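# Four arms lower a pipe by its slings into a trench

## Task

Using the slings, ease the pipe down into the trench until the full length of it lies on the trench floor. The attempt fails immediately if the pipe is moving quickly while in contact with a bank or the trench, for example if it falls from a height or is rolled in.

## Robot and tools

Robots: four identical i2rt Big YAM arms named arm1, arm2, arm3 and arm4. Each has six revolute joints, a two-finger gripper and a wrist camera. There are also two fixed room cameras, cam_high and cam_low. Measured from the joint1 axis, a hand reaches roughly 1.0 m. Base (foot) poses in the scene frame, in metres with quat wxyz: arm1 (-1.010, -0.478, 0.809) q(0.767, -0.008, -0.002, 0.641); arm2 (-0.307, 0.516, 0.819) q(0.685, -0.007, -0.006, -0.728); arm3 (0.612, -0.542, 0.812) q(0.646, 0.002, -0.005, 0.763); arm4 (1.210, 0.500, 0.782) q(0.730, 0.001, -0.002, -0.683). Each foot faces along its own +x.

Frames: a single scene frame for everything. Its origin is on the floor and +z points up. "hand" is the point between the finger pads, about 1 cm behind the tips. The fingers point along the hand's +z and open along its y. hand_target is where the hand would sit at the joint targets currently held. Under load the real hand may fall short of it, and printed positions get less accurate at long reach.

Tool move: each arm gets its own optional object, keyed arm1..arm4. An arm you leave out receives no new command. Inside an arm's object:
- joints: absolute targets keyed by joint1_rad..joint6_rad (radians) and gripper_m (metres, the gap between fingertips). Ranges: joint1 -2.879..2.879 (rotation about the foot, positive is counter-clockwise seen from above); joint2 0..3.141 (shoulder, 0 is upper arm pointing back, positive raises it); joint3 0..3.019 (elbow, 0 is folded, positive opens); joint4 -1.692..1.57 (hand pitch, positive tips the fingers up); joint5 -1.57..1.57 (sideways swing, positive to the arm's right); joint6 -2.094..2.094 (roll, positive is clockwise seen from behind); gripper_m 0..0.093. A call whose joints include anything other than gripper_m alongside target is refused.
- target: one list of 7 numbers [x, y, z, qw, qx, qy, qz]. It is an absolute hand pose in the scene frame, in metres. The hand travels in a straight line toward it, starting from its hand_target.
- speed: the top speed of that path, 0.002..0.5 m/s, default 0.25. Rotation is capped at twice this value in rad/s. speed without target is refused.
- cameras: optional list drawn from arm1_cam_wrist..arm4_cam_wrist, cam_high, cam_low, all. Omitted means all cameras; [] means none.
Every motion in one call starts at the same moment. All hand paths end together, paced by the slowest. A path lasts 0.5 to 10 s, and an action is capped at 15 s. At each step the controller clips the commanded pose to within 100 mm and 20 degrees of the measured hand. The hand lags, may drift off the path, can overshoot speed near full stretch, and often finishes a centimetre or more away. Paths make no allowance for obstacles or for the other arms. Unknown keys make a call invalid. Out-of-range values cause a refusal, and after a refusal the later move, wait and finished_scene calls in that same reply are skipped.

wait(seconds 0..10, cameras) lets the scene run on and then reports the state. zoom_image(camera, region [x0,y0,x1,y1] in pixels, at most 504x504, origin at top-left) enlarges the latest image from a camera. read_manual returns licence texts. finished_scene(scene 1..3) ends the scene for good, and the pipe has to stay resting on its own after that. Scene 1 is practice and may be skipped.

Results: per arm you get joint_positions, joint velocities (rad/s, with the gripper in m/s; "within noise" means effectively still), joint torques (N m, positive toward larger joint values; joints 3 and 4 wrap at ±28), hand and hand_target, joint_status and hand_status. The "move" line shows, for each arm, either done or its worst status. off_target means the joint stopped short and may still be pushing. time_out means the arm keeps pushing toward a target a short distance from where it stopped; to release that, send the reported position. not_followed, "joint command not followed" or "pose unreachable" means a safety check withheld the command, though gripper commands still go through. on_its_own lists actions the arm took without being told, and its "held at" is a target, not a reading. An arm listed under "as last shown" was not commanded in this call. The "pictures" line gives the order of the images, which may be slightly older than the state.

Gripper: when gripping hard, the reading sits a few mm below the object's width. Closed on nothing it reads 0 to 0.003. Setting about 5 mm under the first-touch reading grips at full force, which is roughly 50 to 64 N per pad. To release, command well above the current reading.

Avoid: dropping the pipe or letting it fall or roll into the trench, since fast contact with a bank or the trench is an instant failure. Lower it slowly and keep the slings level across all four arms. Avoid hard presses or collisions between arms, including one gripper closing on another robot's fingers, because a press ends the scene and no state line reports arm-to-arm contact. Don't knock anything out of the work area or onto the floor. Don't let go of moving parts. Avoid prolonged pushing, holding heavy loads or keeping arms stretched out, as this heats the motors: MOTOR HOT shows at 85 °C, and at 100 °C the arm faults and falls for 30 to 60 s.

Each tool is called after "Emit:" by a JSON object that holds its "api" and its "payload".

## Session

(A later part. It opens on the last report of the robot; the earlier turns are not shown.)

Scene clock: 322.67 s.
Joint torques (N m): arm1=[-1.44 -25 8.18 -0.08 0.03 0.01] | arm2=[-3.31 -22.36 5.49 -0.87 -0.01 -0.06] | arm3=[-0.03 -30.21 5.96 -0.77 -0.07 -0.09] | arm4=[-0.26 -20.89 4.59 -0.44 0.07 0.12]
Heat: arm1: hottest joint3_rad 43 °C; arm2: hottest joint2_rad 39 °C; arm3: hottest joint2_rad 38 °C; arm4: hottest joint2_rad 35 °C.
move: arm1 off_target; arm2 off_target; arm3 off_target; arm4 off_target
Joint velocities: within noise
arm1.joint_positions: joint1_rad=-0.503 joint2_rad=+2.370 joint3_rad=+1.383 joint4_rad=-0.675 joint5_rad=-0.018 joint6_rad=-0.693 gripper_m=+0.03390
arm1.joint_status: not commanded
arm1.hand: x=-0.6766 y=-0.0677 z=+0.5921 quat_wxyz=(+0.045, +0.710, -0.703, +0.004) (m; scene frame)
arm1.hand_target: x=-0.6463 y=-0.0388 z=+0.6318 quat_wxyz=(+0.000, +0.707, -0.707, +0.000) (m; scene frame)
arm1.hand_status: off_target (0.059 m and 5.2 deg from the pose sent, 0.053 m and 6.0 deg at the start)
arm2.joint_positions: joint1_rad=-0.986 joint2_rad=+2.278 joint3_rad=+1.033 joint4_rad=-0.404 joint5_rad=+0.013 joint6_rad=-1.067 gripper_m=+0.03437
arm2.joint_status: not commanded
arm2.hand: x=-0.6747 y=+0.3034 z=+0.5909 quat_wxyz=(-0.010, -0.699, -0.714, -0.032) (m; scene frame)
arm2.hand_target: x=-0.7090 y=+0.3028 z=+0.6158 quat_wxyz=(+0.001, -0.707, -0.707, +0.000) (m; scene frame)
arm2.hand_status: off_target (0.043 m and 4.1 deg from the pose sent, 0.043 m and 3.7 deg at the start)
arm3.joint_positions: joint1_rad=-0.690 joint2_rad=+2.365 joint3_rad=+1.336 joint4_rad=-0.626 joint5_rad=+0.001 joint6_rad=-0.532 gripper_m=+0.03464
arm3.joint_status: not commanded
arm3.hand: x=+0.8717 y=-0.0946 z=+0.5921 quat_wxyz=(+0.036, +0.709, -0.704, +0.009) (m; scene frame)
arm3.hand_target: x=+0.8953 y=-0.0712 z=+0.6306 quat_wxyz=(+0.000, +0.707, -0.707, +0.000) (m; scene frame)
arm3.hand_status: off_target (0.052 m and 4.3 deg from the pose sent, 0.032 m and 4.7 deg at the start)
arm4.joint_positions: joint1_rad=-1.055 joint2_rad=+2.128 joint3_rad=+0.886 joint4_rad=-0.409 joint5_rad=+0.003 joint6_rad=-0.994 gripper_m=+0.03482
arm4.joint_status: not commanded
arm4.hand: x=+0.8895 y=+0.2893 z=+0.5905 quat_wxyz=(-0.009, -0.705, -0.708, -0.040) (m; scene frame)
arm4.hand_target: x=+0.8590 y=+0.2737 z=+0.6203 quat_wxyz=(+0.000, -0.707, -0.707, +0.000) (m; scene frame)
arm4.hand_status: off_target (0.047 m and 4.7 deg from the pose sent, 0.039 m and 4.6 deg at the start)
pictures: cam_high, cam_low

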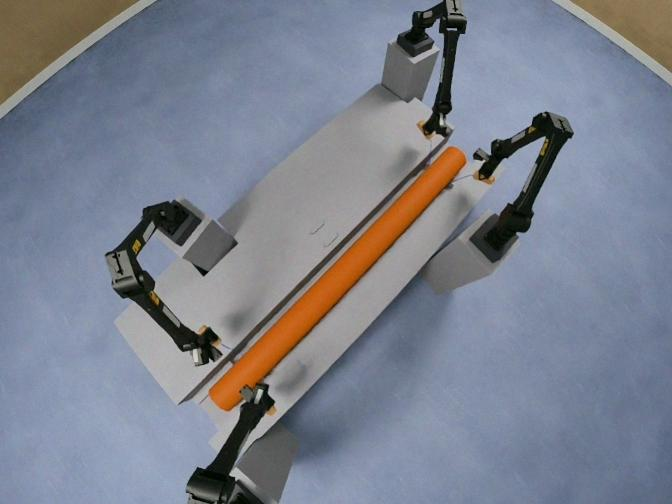

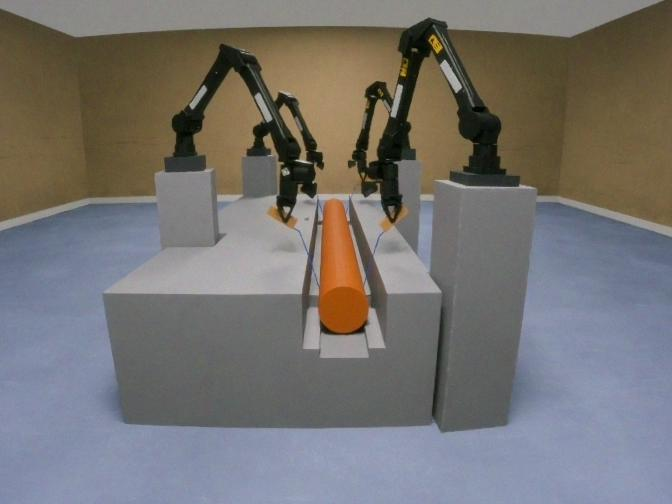

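Emit:
{"api": "move", "payload": {"arm1": {"target": [-0.648, -0.045, 0.570, 0, 0.7071, -0.7071, 0], "speed": 0.04}, "arm2": {"target": [-0.706, 0.303, 0.555, 0, 0.7071, 0.7071, 0], "speed": 0.04}, "arm3": {"target": [0.896, -0.075, 0.570, 0, 0.7071, -0.7071, 0], "speed": 0.04}, "arm4": {"target": [0.858, 0.276, 0.560, 0, 0.7071, 0.7071, 0], "speed": 0.04}, "cameras": ["cam_high", "cam_low", "arm2_cam_wrist", "arm4_cam_wrist", "arm1_cam_wrist", "arm3_cam_wrist"]}}

Emit:
{"api": "zoom_image", "payload": {"camera": "cam_low", "region": [285, 240, 405, 370]}}

Emit:
{"api": "zoom_image", "payload": {"camera": "cam_low", "region": [290, 170, 380, 260]}}

Scene clock: 328.73 s.
Joint torques (N m): arm1=[-1.55 -19.14 7.38 0.76 0.03 -0.03] | arm2=[-1.79 -17.61 5.19 -0.06 -0.04 0.06] | arm3=[0.44 -23.41 6.01 0.38 -0.1 -0.06] | arm4=[-0.32 -15.38 4 0.58 0.1 0.05]
Heat: arm1: hottest joint3_rad 42 °C; arm2: hottest joint2_rad 40 °C; arm3: hottest joint2_rad 38 °C; arm4: hottest joint3_rad 35 °C.
move: arm1 off_target; arm2 off_target; arm3 off_target; arm4 off_target
Joint velocities: within noise
arm1.joint_positions: joint1_rad=-0.505 joint2_rad=+2.410 joint3_rad=+1.411 joint4_rad=-0.597 joint5_rad=-0.018 joint6_rad=-0.692 gripper_m=+0.03390
arm1.joint_status: not commanded
arm1.hand: x=-0.6622 y=-0.0521 z=+0.5757 quat_wxyz=(+0.011, +0.710, -0.704, +0.000) (m; scene frame)
arm1.hand_target: x=-0.6484 y=-0.0455 z=+0.5704 quat_wxyz=(+0.000, +0.707, -0.707, +0.000) (m; scene frame)
arm1.hand_status: off_target (0.017 m and 1.4 deg from the pose sent, 0.043 m and 5.2 deg at the start)
arm2.joint_positions: joint1_rad=-1.005 joint2_rad=+2.373 joint3_rad=+1.075 joint4_rad=-0.313 joint5_rad=+0.012 joint6_rad=-1.076 gripper_m=+0.03437
arm2.joint_status: not commanded
arm2.hand: x=-0.6890 y=+0.3038 z=+0.5551 quat_wxyz=(-0.005, -0.704, -0.710, -0.014) (m; scene frame)
arm2.hand_target: x=-0.7058 y=+0.3033 z=+0.5554 quat_wxyz=(+0.000, -0.707, -0.707, +0.000) (m; scene frame)
arm2.hand_status: off_target (0.017 m and 1.8 deg from the pose sent, 0.048 m and 4.0 deg at the start)
arm3.joint_positions: joint1_rad=-0.702 joint2_rad=+2.414 joint3_rad=+1.363 joint4_rad=-0.553 joint5_rad=+0.001 joint6_rad=-0.538 gripper_m=+0.03464
arm3.joint_status: not commanded
arm3.hand: x=+0.8851 y=-0.0838 z=+0.5717 quat_wxyz=(+0.011, +0.708, -0.707, +0.002) (m; scene frame)
arm3.hand_target: x=+0.8959 y=-0.0753 z=+0.5704 quat_wxyz=(+0.000, +0.707, -0.707, +0.000) (m; scene frame)
arm3.hand_status: off_target (0.014 m and 1.3 deg from the pose sent, 0.038 m and 4.3 deg at the start)
arm4.joint_positions: joint1_rad=-1.060 joint2_rad=+2.222 joint3_rad=+0.923 joint4_rad=-0.306 joint5_rad=+0.003 joint6_rad=-0.994 gripper_m=+0.03482
arm4.joint_status: not commanded
arm4.hand: x=+0.8752 y=+0.2819 z=+0.5578 quat_wxyz=(-0.005, -0.707, -0.707, -0.018) (m; scene frame)
arm4.hand_target: x=+0.8581 y=+0.2762 z=+0.5604 quat_wxyz=(+0.000, -0.707, -0.707, +0.000) (m; scene frame)
arm4.hand_status: off_target (0.018 m and 2.1 deg from the pose sent, 0.046 m and 4.7 deg at the start)
pictures: arm1_cam_wrist, arm2_cam_wrist, arm3_cam_wrist, arm4_cam_wrist, cam_high, cam_low

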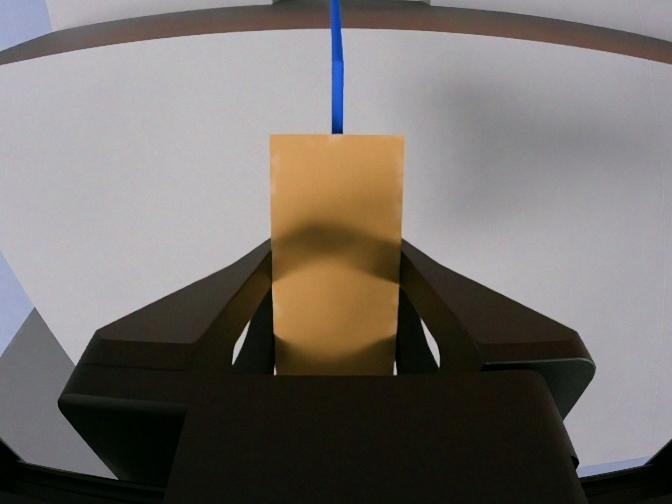

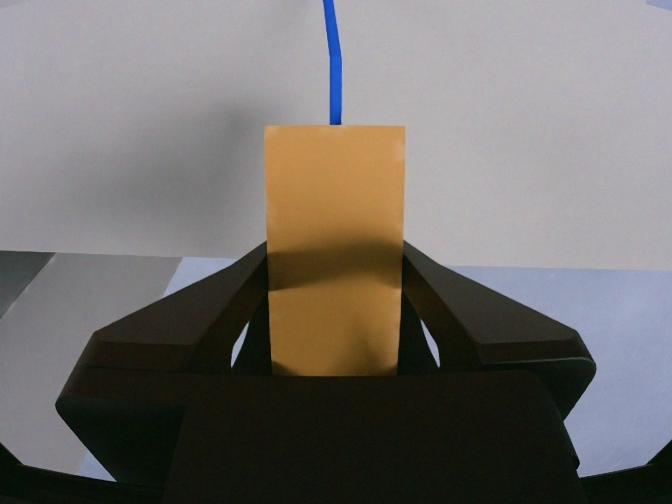

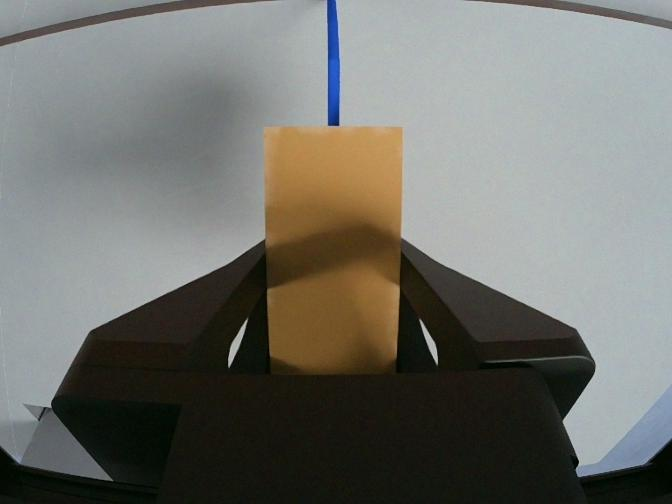

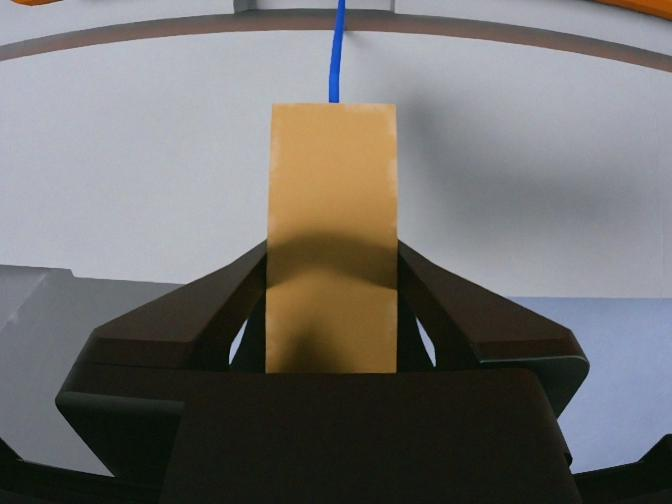

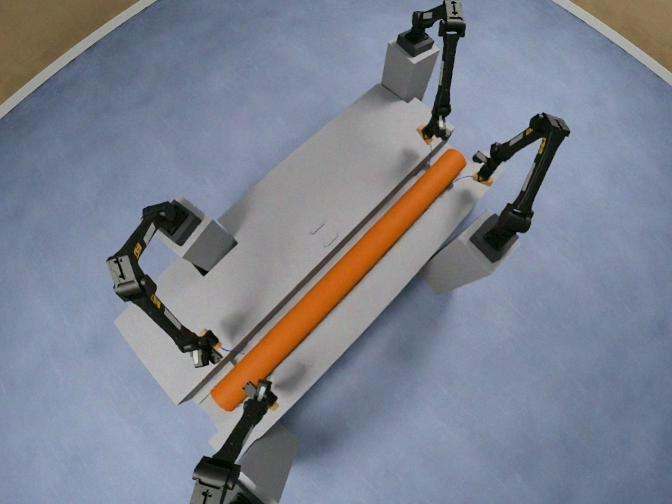

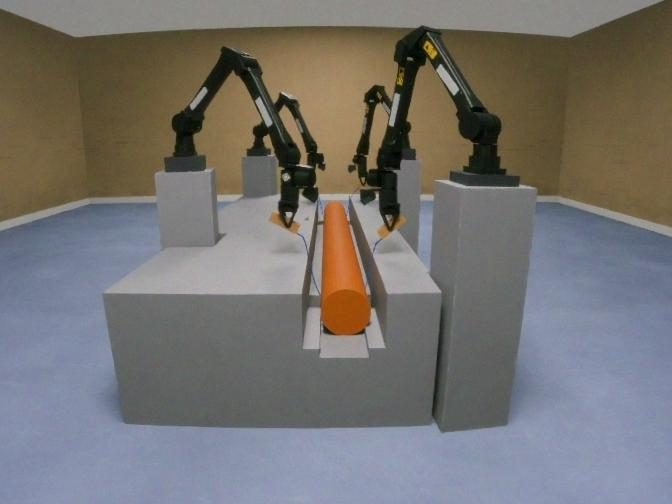

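Scaled by 3.877.

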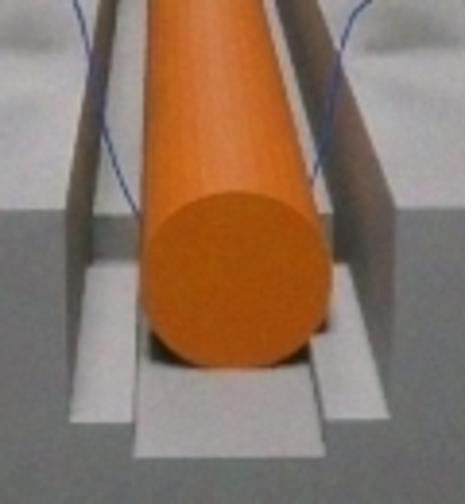

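Scaled by 5.600.

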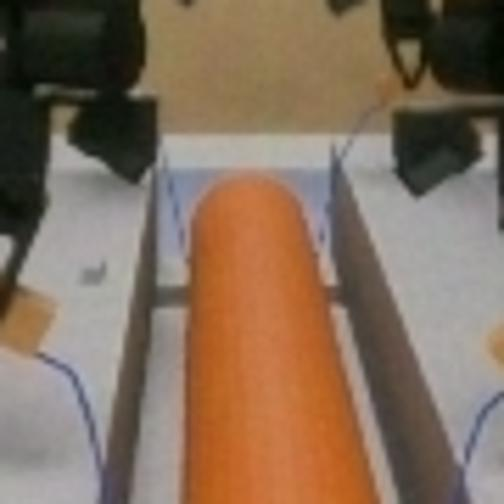

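Emit:
{"api": "move", "payload": {"arm1": {"target": [-0.656, -0.048, 0.472, 0, 0.7071, -0.7071, 0], "speed": 0.08}, "arm2": {"target": [-0.704, 0.288, 0.476, 0, 0.7071, 0.7071, 0], "speed": 0.08}, "arm3": {"target": [0.891, -0.078, 0.475, 0, 0.7071, -0.7071, 0], "speed": 0.08}, "arm4": {"target": [0.863, 0.278, 0.478, 0, 0.7071, 0.7071, 0], "speed": 0.08}}}

Emit:
{"api": "zoom_image", "payload": {"camera": "cam_low", "region": [220, 160, 440, 380]}}

Scene clock: 341.57 s.
Joint torques (N m): arm1=[-0.09 -18.55 5.94 1.1 0.1 0.04] | arm2=[0.38 -14.62 6.24 0.61 -0.18 0.28] | arm3=[0.85 -20.54 6.05 1.18 -0.09 0.02] | arm4=[1.44 -12.34 4.53 1.59 -0.35 0.15]
Heat: arm1: hottest joint3_rad 40 °C; arm2: hottest joint2_rad 39 °C; arm3: hottest joint2_rad 38 °C; arm4: hottest joint3_rad 34 °C.
move: arm1 off_target; arm2 off_target; arm3 off_target; arm4 off_target
Joint velocities: within noise
arm1.joint_positions: joint1_rad=-0.505 joint2_rad=+2.598 joint3_rad=+1.509 joint4_rad=-0.474 joint5_rad=-0.021 joint6_rad=-0.692 gripper_m=+0.03390
arm1.joint_status: not commanded
arm1.hand: x=-0.6549 y=-0.0450 z=+0.4937 quat_wxyz=(-0.004, +0.710, -0.704, -0.002) (m; scene frame)
arm1.hand_target: x=-0.6567 y=-0.0489 z=+0.4727 quat_wxyz=(+0.000, +0.707, -0.707, +0.000) (m; scene frame)
arm1.hand_status: off_target (0.022 m and 0.8 deg from the pose sent, 0.104 m and 1.4 deg at the start)
arm2.joint_positions: joint1_rad=-1.005 joint2_rad=+2.538 joint3_rad=+1.175 joint4_rad=-0.241 joint5_rad=+0.014 joint6_rad=-1.068 gripper_m=+0.03437
arm2.joint_status: not commanded
arm2.hand: x=-0.6962 y=+0.2992 z=+0.4937 quat_wxyz=(-0.003, -0.706, -0.708, -0.012) (m; scene frame)
arm2.hand_target: x=-0.7030 y=+0.2886 z=+0.4771 quat_wxyz=(+0.000, -0.707, -0.707, +0.000) (m; scene frame)
arm2.hand_status: off_target (0.022 m and 1.4 deg from the pose sent, 0.082 m and 1.8 deg at the start)
arm3.joint_positions: joint1_rad=-0.703 joint2_rad=+2.587 joint3_rad=+1.444 joint4_rad=-0.452 joint5_rad=+0.000 joint6_rad=-0.541 gripper_m=+0.03464
arm3.joint_status: not commanded
arm3.hand: x=+0.8858 y=-0.0825 z=+0.4961 quat_wxyz=(+0.007, +0.708, -0.706, +0.001) (m; scene frame)
arm3.hand_target: x=+0.8904 y=-0.0790 z=+0.4760 quat_wxyz=(+0.000, +0.707, -0.707, +0.000) (m; scene frame)
arm3.hand_status: off_target (0.022 m and 0.8 deg from the pose sent, 0.097 m and 1.3 deg at the start)
arm4.joint_positions: joint1_rad=-1.085 joint2_rad=+2.404 joint3_rad=+0.973 joint4_rad=-0.184 joint5_rad=+0.014 joint6_rad=-1.003 gripper_m=+0.03482
arm4.joint_status: not commanded
arm4.hand: x=+0.8774 y=+0.2971 z=+0.4919 quat_wxyz=(-0.001, -0.712, -0.701, -0.024) (m; scene frame)
arm4.hand_target: x=+0.8640 y=+0.2785 z=+0.4797 quat_wxyz=(+0.000, -0.707, -0.707, +0.000) (m; scene frame)
arm4.hand_status: off_target (0.028 m and 2.9 deg from the pose sent, 0.081 m and 2.1 deg at the start)
pictures: arm1_cam_wrist, arm2_cam_wrist, arm3_cam_wrist, arm4_cam_wrist, cam_high, cam_low

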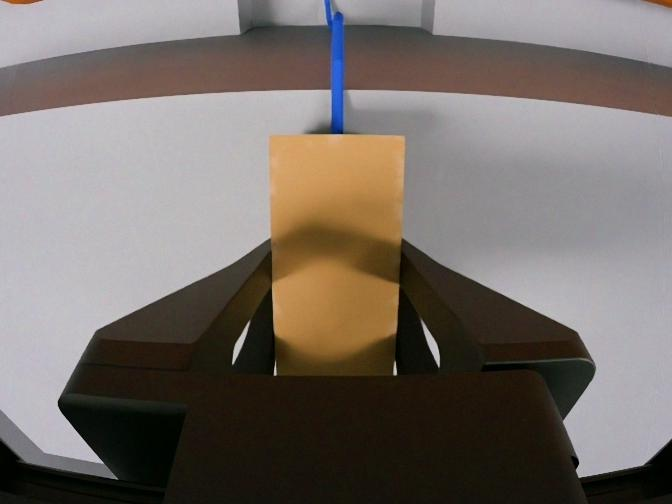

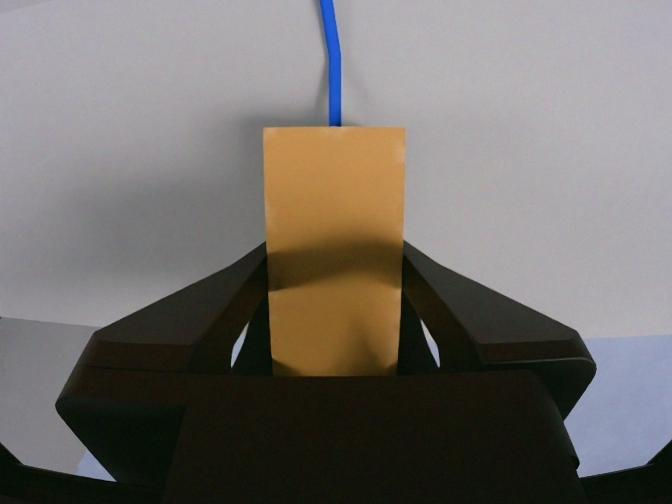

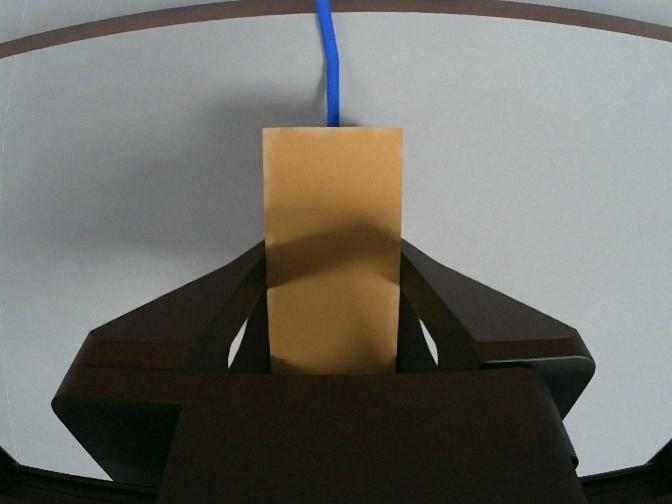

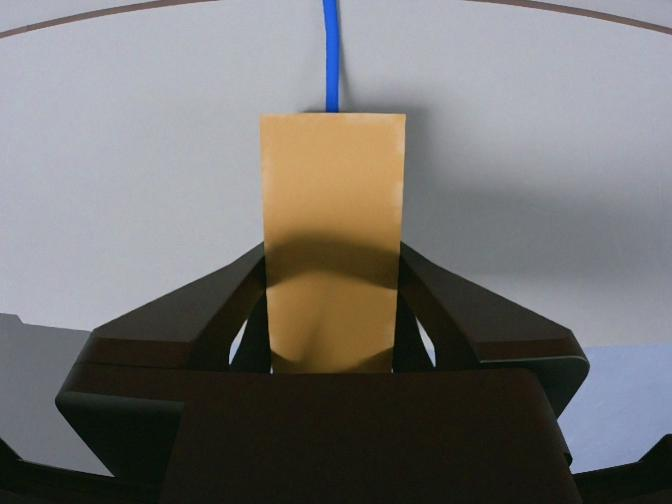

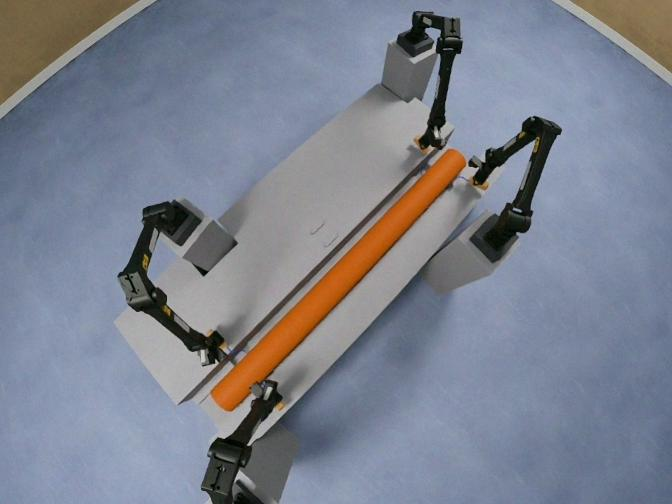

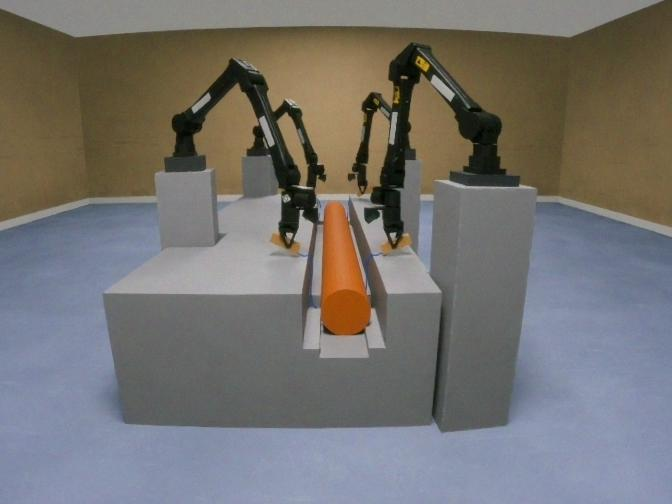

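Scaled by 2.291.

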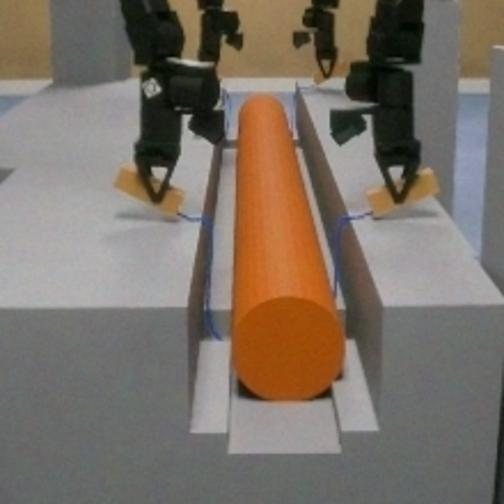

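Emit:
{"api": "move", "payload": {"arm1": {"target": [-0.655, -0.047, 0.460, 0, 0.7071, -0.7071, 0], "speed": 0.04, "joints": {"gripper_m": 0.0365}}, "arm2": {"target": [-0.704, 0.294, 0.465, 0, 0.7071, 0.7071, 0], "speed": 0.04, "joints": {"gripper_m": 0.0365}}, "arm3": {"target": [0.891, -0.079, 0.464, 0, 0.7071, -0.7071, 0], "speed": 0.04, "joints": {"gripper_m": 0.0365}}, "arm4": {"target": [0.862, 0.290, 0.468, 0, 0.7071, 0.7071, 0], "speed": 0.04, "joints": {"gripper_m": 0.0365}}}}

Emit:
{"api": "zoom_image", "payload": {"camera": "cam_low", "region": [220, 160, 440, 380]}}

Scene clock: 346.93 s.
Joint torques (N m): arm1=[-0.44 -18.84 5.89 1.03 -0.05 0.07] | arm2=[-0.5 -16.09 4.59 0.31 -0.14 0.12] | arm3=[0.79 -23.47 4.82 0.39 -0.11 0.02] | arm4=[-0.38 -15.33 1.89 0.94 -0.04 -0.07]
Heat: arm1: hottest joint2_rad 39 °C; arm2: hottest joint2_rad 39 °C; arm3: hottest joint2_rad 37 °C; arm4: hottest joint3_rad 34 °C.
move: arm1 off_target; arm2 off_target; arm3 done; arm4 done
Joint velocities: within noise
arm1.joint_positions: joint1_rad=-0.505 joint2_rad=+2.636 joint3_rad=+1.532 joint4_rad=-0.466 joint5_rad=-0.017 joint6_rad=-0.692 gripper_m=+0.03643
arm1.joint_status: all done
arm1.hand: x=-0.6554 y=-0.0471 z=+0.4771 quat_wxyz=(-0.001, +0.710, -0.704, +0.000) (m; scene frame)
arm1.hand_target: x=-0.6554 y=-0.0476 z=+0.4605 quat_wxyz=(+0.000, +0.707, -0.707, +0.000) (m; scene frame)
arm1.hand_status: off_target (0.017 m and 0.5 deg from the pose sent, 0.034 m and 0.8 deg at the start)
arm2.joint_positions: joint1_rad=-1.005 joint2_rad=+2.579 joint3_rad=+1.204 joint4_rad=-0.215 joint5_rad=+0.014 joint6_rad=-1.064 gripper_m=+0.03651
arm2.joint_status: all done
arm2.hand: x=-0.7007 y=+0.2963 z=+0.4782 quat_wxyz=(-0.002, -0.708, -0.706, -0.005) (m; scene frame)
arm2.hand_target: x=-0.7037 y=+0.2942 z=+0.4655 quat_wxyz=(+0.000, -0.707, -0.707, +0.000) (m; scene frame)
arm2.hand_status: off_target (0.014 m and 0.6 deg from the pose sent, 0.030 m and 1.4 deg at the start)
arm3.joint_positions: joint1_rad=-0.703 joint2_rad=+2.647 joint3_rad=+1.476 joint4_rad=-0.424 joint5_rad=+0.001 joint6_rad=-0.542 gripper_m=+0.03648
arm3.joint_status: all done
arm3.hand: x=+0.8849 y=-0.0841 z=+0.4699 quat_wxyz=(+0.007, +0.709, -0.706, +0.001) (m; scene frame)
arm3.hand_target: x=+0.8908 y=-0.0793 z=+0.4642 quat_wxyz=(+0.000, +0.707, -0.707, +0.000) (m; scene frame)
arm3.hand_status: done (0.010 m and 0.8 deg from the pose sent, 0.033 m and 0.8 deg at the start)
arm4.joint_positions: joint1_rad=-1.084 joint2_rad=+2.463 joint3_rad=+1.009 joint4_rad=-0.138 joint5_rad=+0.006 joint6_rad=-1.010 gripper_m=+0.03646
arm4.joint_status: all done
arm4.hand: x=+0.8712 y=+0.2912 z=+0.4711 quat_wxyz=(-0.002, -0.710, -0.704, -0.012) (m; scene frame)
arm4.hand_target: x=+0.8620 y=+0.2900 z=+0.4683 quat_wxyz=(+0.000, -0.707, -0.707, +0.000) (m; scene frame)
arm4.hand_status: done (0.010 m and 1.5 deg from the pose sent, 0.029 m and 2.9 deg at the start)
pictures: arm1_cam_wrist, arm2_cam_wrist, arm3_cam_wrist, arm4_cam_wrist, cam_high, cam_low

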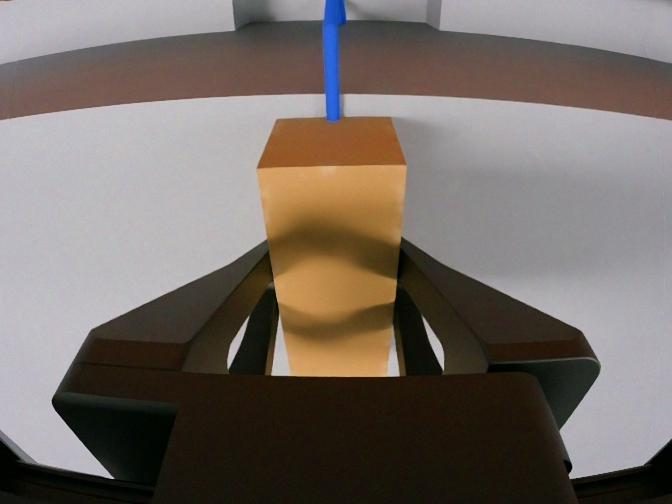

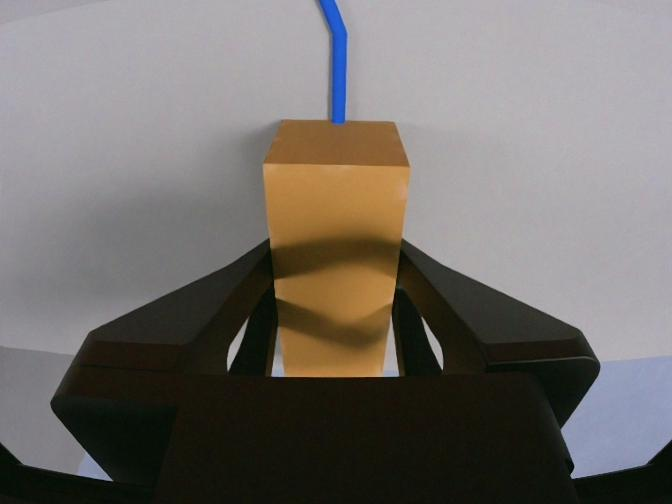

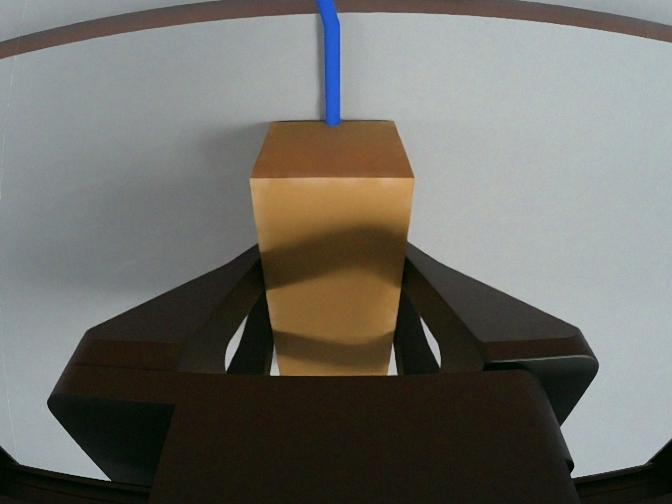

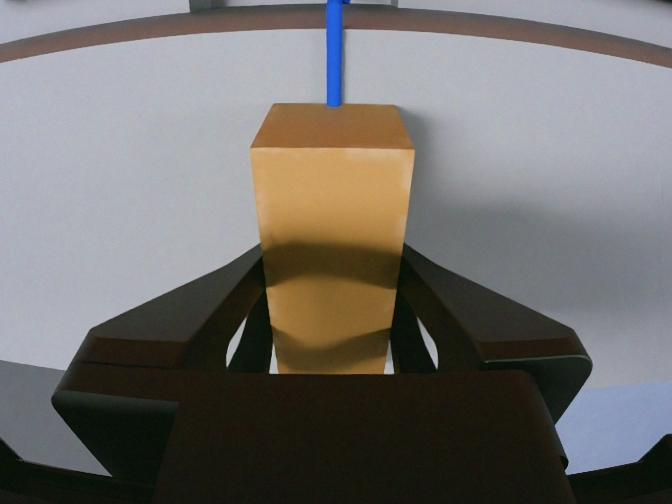

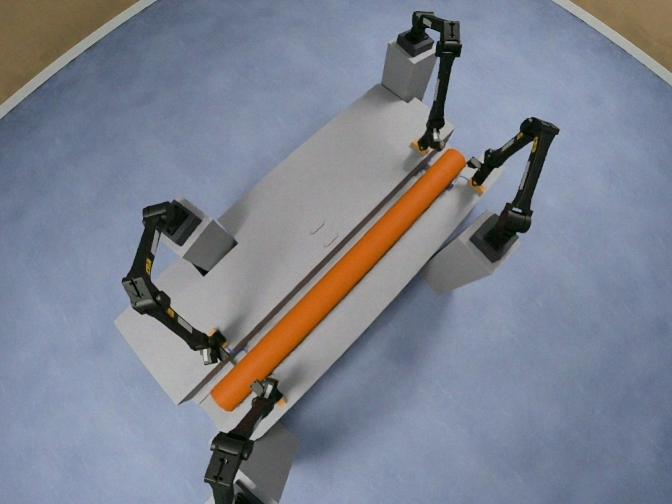

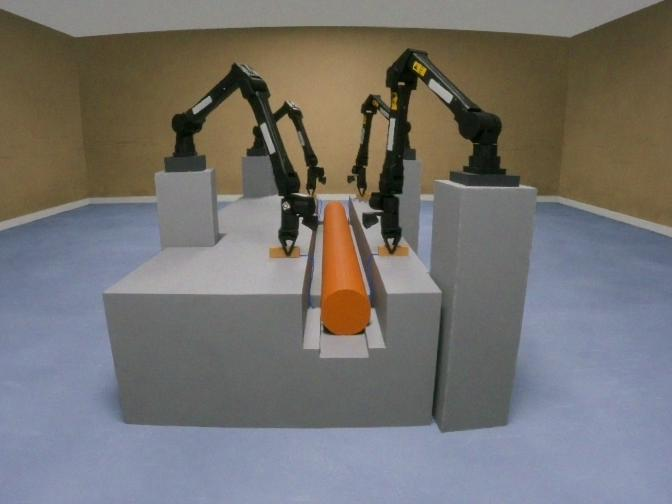

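Scaled by 2.291.

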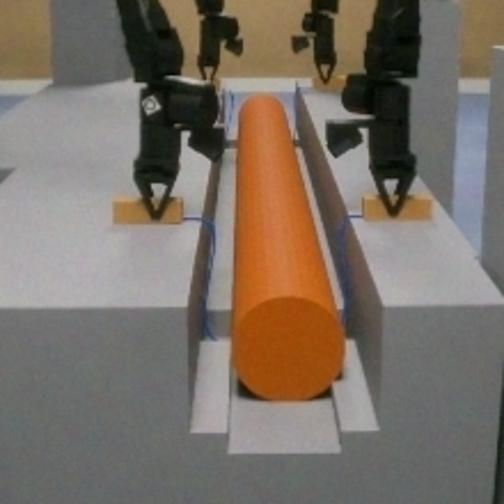

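Emit:
{"api": "move", "payload": {"arm1": {"joints": {"gripper_m": 0.085}}, "arm2": {"joints": {"gripper_m": 0.085}}, "arm3": {"joints": {"gripper_m": 0.085}}, "arm4": {"joints": {"gripper_m": 0.085}}, "cameras": ["cam_high"]}}

Emit:
{"api": "move", "payload": {"arm1": {"target": [-0.655, -0.06, 0.62, 0, 0.7071, -0.7071, 0], "speed": 0.15}, "arm2": {"target": [-0.704, 0.294, 0.62, 0, 0.7071, 0.7071, 0], "speed": 0.15}, "arm3": {"target": [0.891, -0.085, 0.62, 0, 0.7071, -0.7071, 0], "speed": 0.15}, "arm4": {"target": [0.862, 0.290, 0.62, 0, 0.7071, 0.7071, 0], "speed": 0.15}}}

Emit:
{"api": "zoom_image", "payload": {"camera": "cam_low", "region": [220, 160, 440, 380]}}

Emit:
{"api": "zoom_image", "payload": {"camera": "cam_high", "region": [150, 80, 550, 480]}}

Scene clock: 391.47 s.
Joint torques (N m): arm1=[-0.5 -20.07 5.85 0.99 -0.05 0.09] | arm2=[-0.44 -17.9 3.47 0.01 -0.14 0.11] | arm3=[0.79 -23.65 4.79 0.38 -0.11 0.02] | arm4=[-0.38 -15.44 1.88 0.65 -0.04 -0.01]
Heat: arm1: hottest joint2_rad 40 °C; arm2: hottest joint2_rad 36 °C; arm3: hottest joint2_rad 35 °C; arm4: hottest joint2_rad 33 °C.
move: arm1 done; arm2 done; arm3 done; arm4 done
Joint velocities: within noise
arm1.joint_positions: joint1_rad=-0.505 joint2_rad=+2.639 joint3_rad=+1.532 joint4_rad=-0.466 joint5_rad=-0.017 joint6_rad=-0.692 gripper_m=+0.08490
arm1.joint_status: all done
arm1.hand: x=-0.6562 y=-0.0481 z=+0.4757 quat_wxyz=(+0.000, +0.710, -0.704, +0.000) (m; scene frame)
arm1.hand_target: x=-0.6554 y=-0.0476 z=+0.4605 quat_wxyz=(+0.000, +0.707, -0.707, +0.000) (m; scene frame)
arm1.hand_status: not commanded
arm2.joint_positions: joint1_rad=-1.005 joint2_rad=+2.605 joint3_rad=+1.213 joint4_rad=-0.208 joint5_rad=+0.014 joint6_rad=-1.064 gripper_m=+0.08492
arm2.joint_status: all done
arm2.hand: x=-0.6967 y=+0.2984 z=+0.4679 quat_wxyz=(-0.003, -0.708, -0.706, -0.009) (m; scene frame)
arm2.hand_target: x=-0.7035 y=+0.2943 z=+0.4654 quat_wxyz=(+0.000, -0.707, -0.707, +0.000) (m; scene frame)
arm2.hand_status: not commanded
arm3.joint_positions: joint1_rad=-0.703 joint2_rad=+2.647 joint3_rad=+1.476 joint4_rad=-0.423 joint5_rad=+0.001 joint6_rad=-0.542 gripper_m=+0.08490
arm3.joint_status: all done
arm3.hand: x=+0.8850 y=-0.0839 z=+0.4699 quat_wxyz=(+0.007, +0.709, -0.706, +0.001) (m; scene frame)
arm3.hand_target: x=+0.8909 y=-0.0793 z=+0.4642 quat_wxyz=(+0.000, +0.707, -0.707, +0.000) (m; scene frame)
arm3.hand_status: not commanded
arm4.joint_positions: joint1_rad=-1.084 joint2_rad=+2.464 joint3_rad=+1.009 joint4_rad=-0.130 joint5_rad=+0.006 joint6_rad=-1.015 gripper_m=+0.08489
arm4.joint_status: all done
arm4.hand: x=+0.8699 y=+0.2904 z=+0.4706 quat_wxyz=(-0.001, -0.708, -0.706, -0.008) (m; scene frame)
arm4.hand_target: x=+0.8620 y=+0.2900 z=+0.4683 quat_wxyz=(+0.000, -0.707, -0.707, +0.000) (m; scene frame)
arm4.hand_status: not commanded
pictures: cam_high

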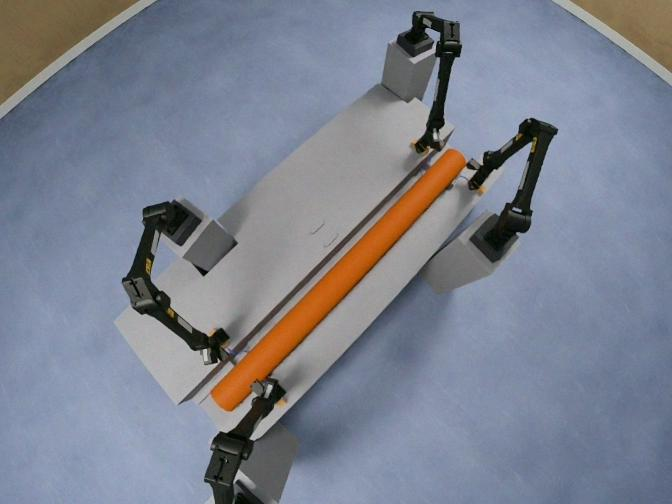

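Scene clock: 393.20 s.
Joint torques (N m): arm1=[-1.2 -21.48 4.77 0.2 -0.02 -0.08] | arm2=[-0.15 -17.85 3.97 -0.84 -0.14 0.17] | arm3=[0.32 -24.59 4.42 -0.32 -0.11 -0.04] | arm4=[-0.21 -15.27 2.77 -0.2 -0.06 0.01]
Heat: arm1: hottest joint2_rad 39 °C; arm2: hottest joint2_rad 36 °C; arm3: hottest joint2_rad 36 °C; arm4: hottest joint2_rad 33 °C.
move: arm1 done; arm2 done; arm3 done; arm4 done
Joint velocities: within noise
arm1.joint_positions: joint1_rad=-0.517 joint2_rad=+2.312 joint3_rad=+1.362 joint4_rad=-0.613 joint5_rad=-0.017 joint6_rad=-0.694 gripper_m=+0.08490
arm1.joint_status: not commanded
arm1.hand: x=-0.6563 y=-0.0546 z=+0.6173 quat_wxyz=(-0.005, +0.707, -0.707, -0.001) (m; scene frame)
arm1.hand_target: x=-0.6550 y=-0.0600 z=+0.6199 quat_wxyz=(+0.000, +0.707, -0.707, +0.000) (m; scene frame)
arm1.hand_status: done (0.006 m and 0.6 deg from the pose sent, 0.145 m and 0.5 deg at the start)
arm2.joint_positions: joint1_rad=-1.005 joint2_rad=+2.214 joint3_rad=+1.060 joint4_rad=-0.407 joint5_rad=+0.014 joint6_rad=-1.064 gripper_m=+0.08493
arm2.joint_status: not commanded
arm2.hand: x=-0.7112 y=+0.2929 z=+0.6214 quat_wxyz=(+0.002, -0.708, -0.706, +0.009) (m; scene frame)
arm2.hand_target: x=-0.7041 y=+0.2940 z=+0.6201 quat_wxyz=(+0.000, -0.707, -0.707, +0.000) (m; scene frame)
arm2.hand_status: done (0.007 m and 1.1 deg from the pose sent, 0.152 m and 1.1 deg at the start)
arm3.joint_positions: joint1_rad=-0.704 joint2_rad=+2.309 joint3_rad=+1.317 joint4_rad=-0.587 joint5_rad=+0.001 joint6_rad=-0.542 gripper_m=+0.08490
arm3.joint_status: not commanded
arm3.hand: x=+0.8868 y=-0.0828 z=+0.6165 quat_wxyz=(-0.001, +0.708, -0.706, -0.001) (m; scene frame)
arm3.hand_target: x=+0.8909 y=-0.0850 z=+0.6200 quat_wxyz=(+0.000, +0.707, -0.707, +0.000) (m; scene frame)
arm3.hand_status: done (0.006 m and 0.2 deg from the pose sent, 0.150 m and 0.8 deg at the start)
arm4.joint_positions: joint1_rad=-1.084 joint2_rad=+2.054 joint3_rad=+0.886 joint4_rad=-0.391 joint5_rad=+0.006 joint6_rad=-1.015 gripper_m=+0.08489
arm4.joint_status: not commanded
arm4.hand: x=+0.8604 y=+0.2853 z=+0.6178 quat_wxyz=(+0.002, -0.708, -0.706, +0.004) (m; scene frame)
arm4.hand_target: x=+0.8620 y=+0.2899 z=+0.6199 quat_wxyz=(+0.000, -0.707, -0.707, +0.000) (m; scene frame)
arm4.hand_status: done (0.005 m and 0.6 deg from the pose sent, 0.150 m and 1.0 deg at the start)
pictures: arm1_cam_wrist, arm2_cam_wrist, arm3_cam_wrist, arm4_cam_wrist, cam_high, cam_low

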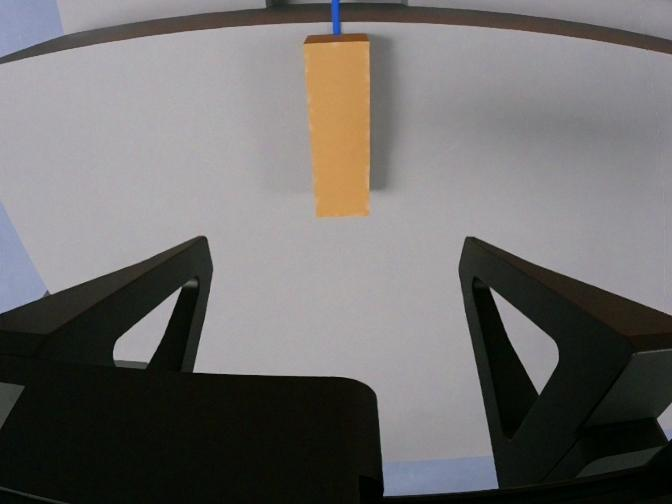

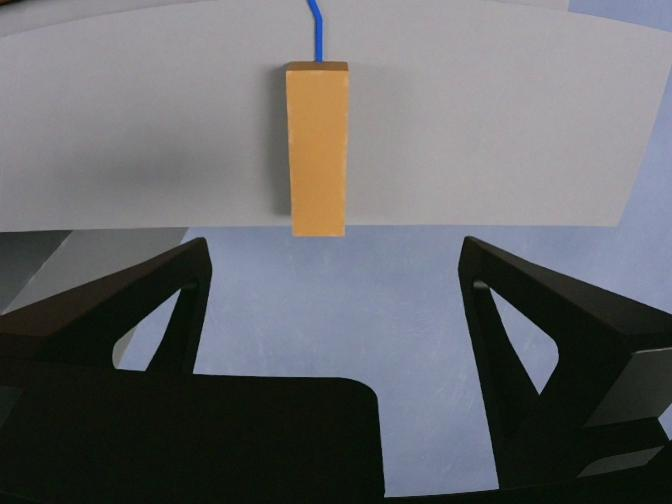

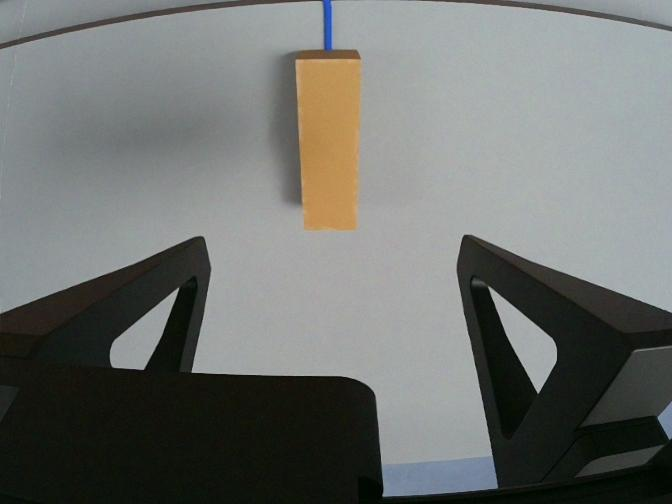

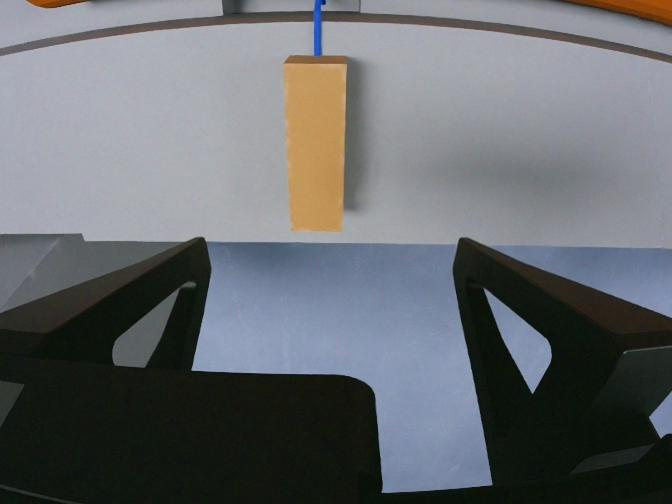

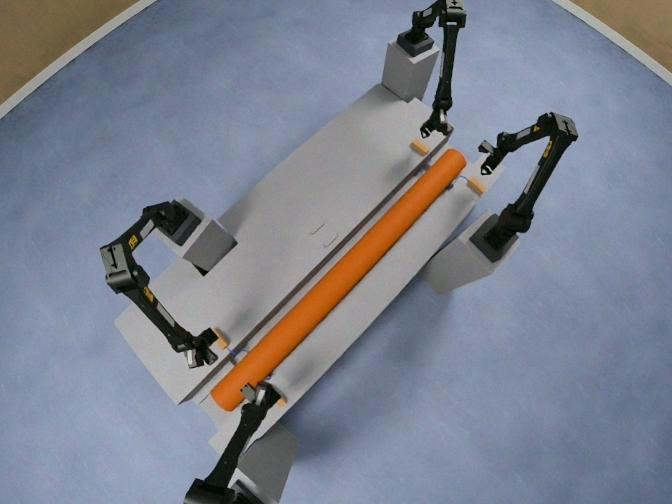

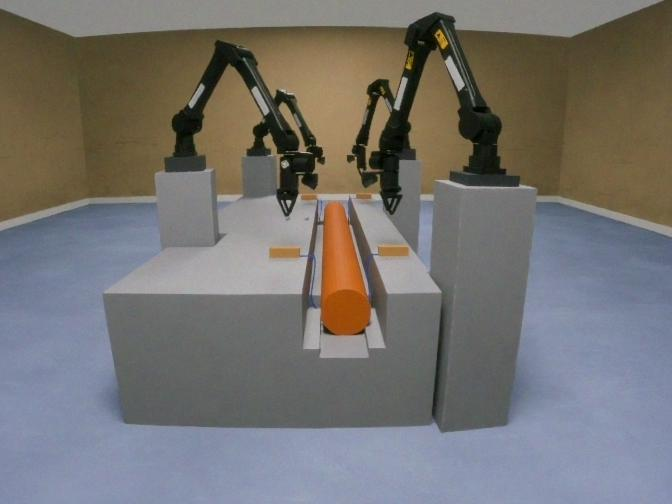

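Scaled by 2.291.

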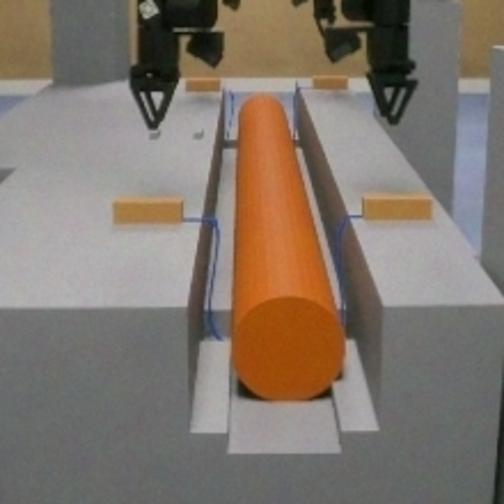

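Scaled by 1.260.

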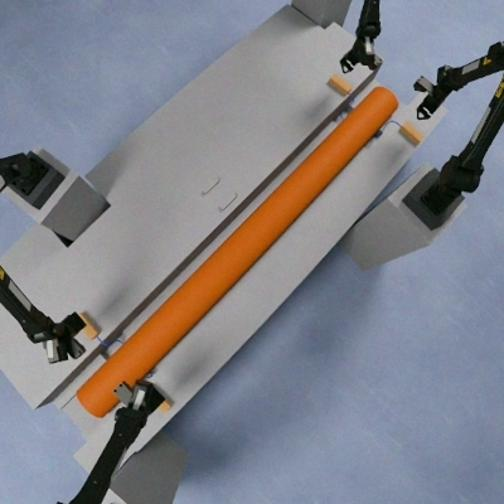

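Emit:
{"api": "finished_scene", "payload": {"scene": 1}}

The scene is finished: the task was done.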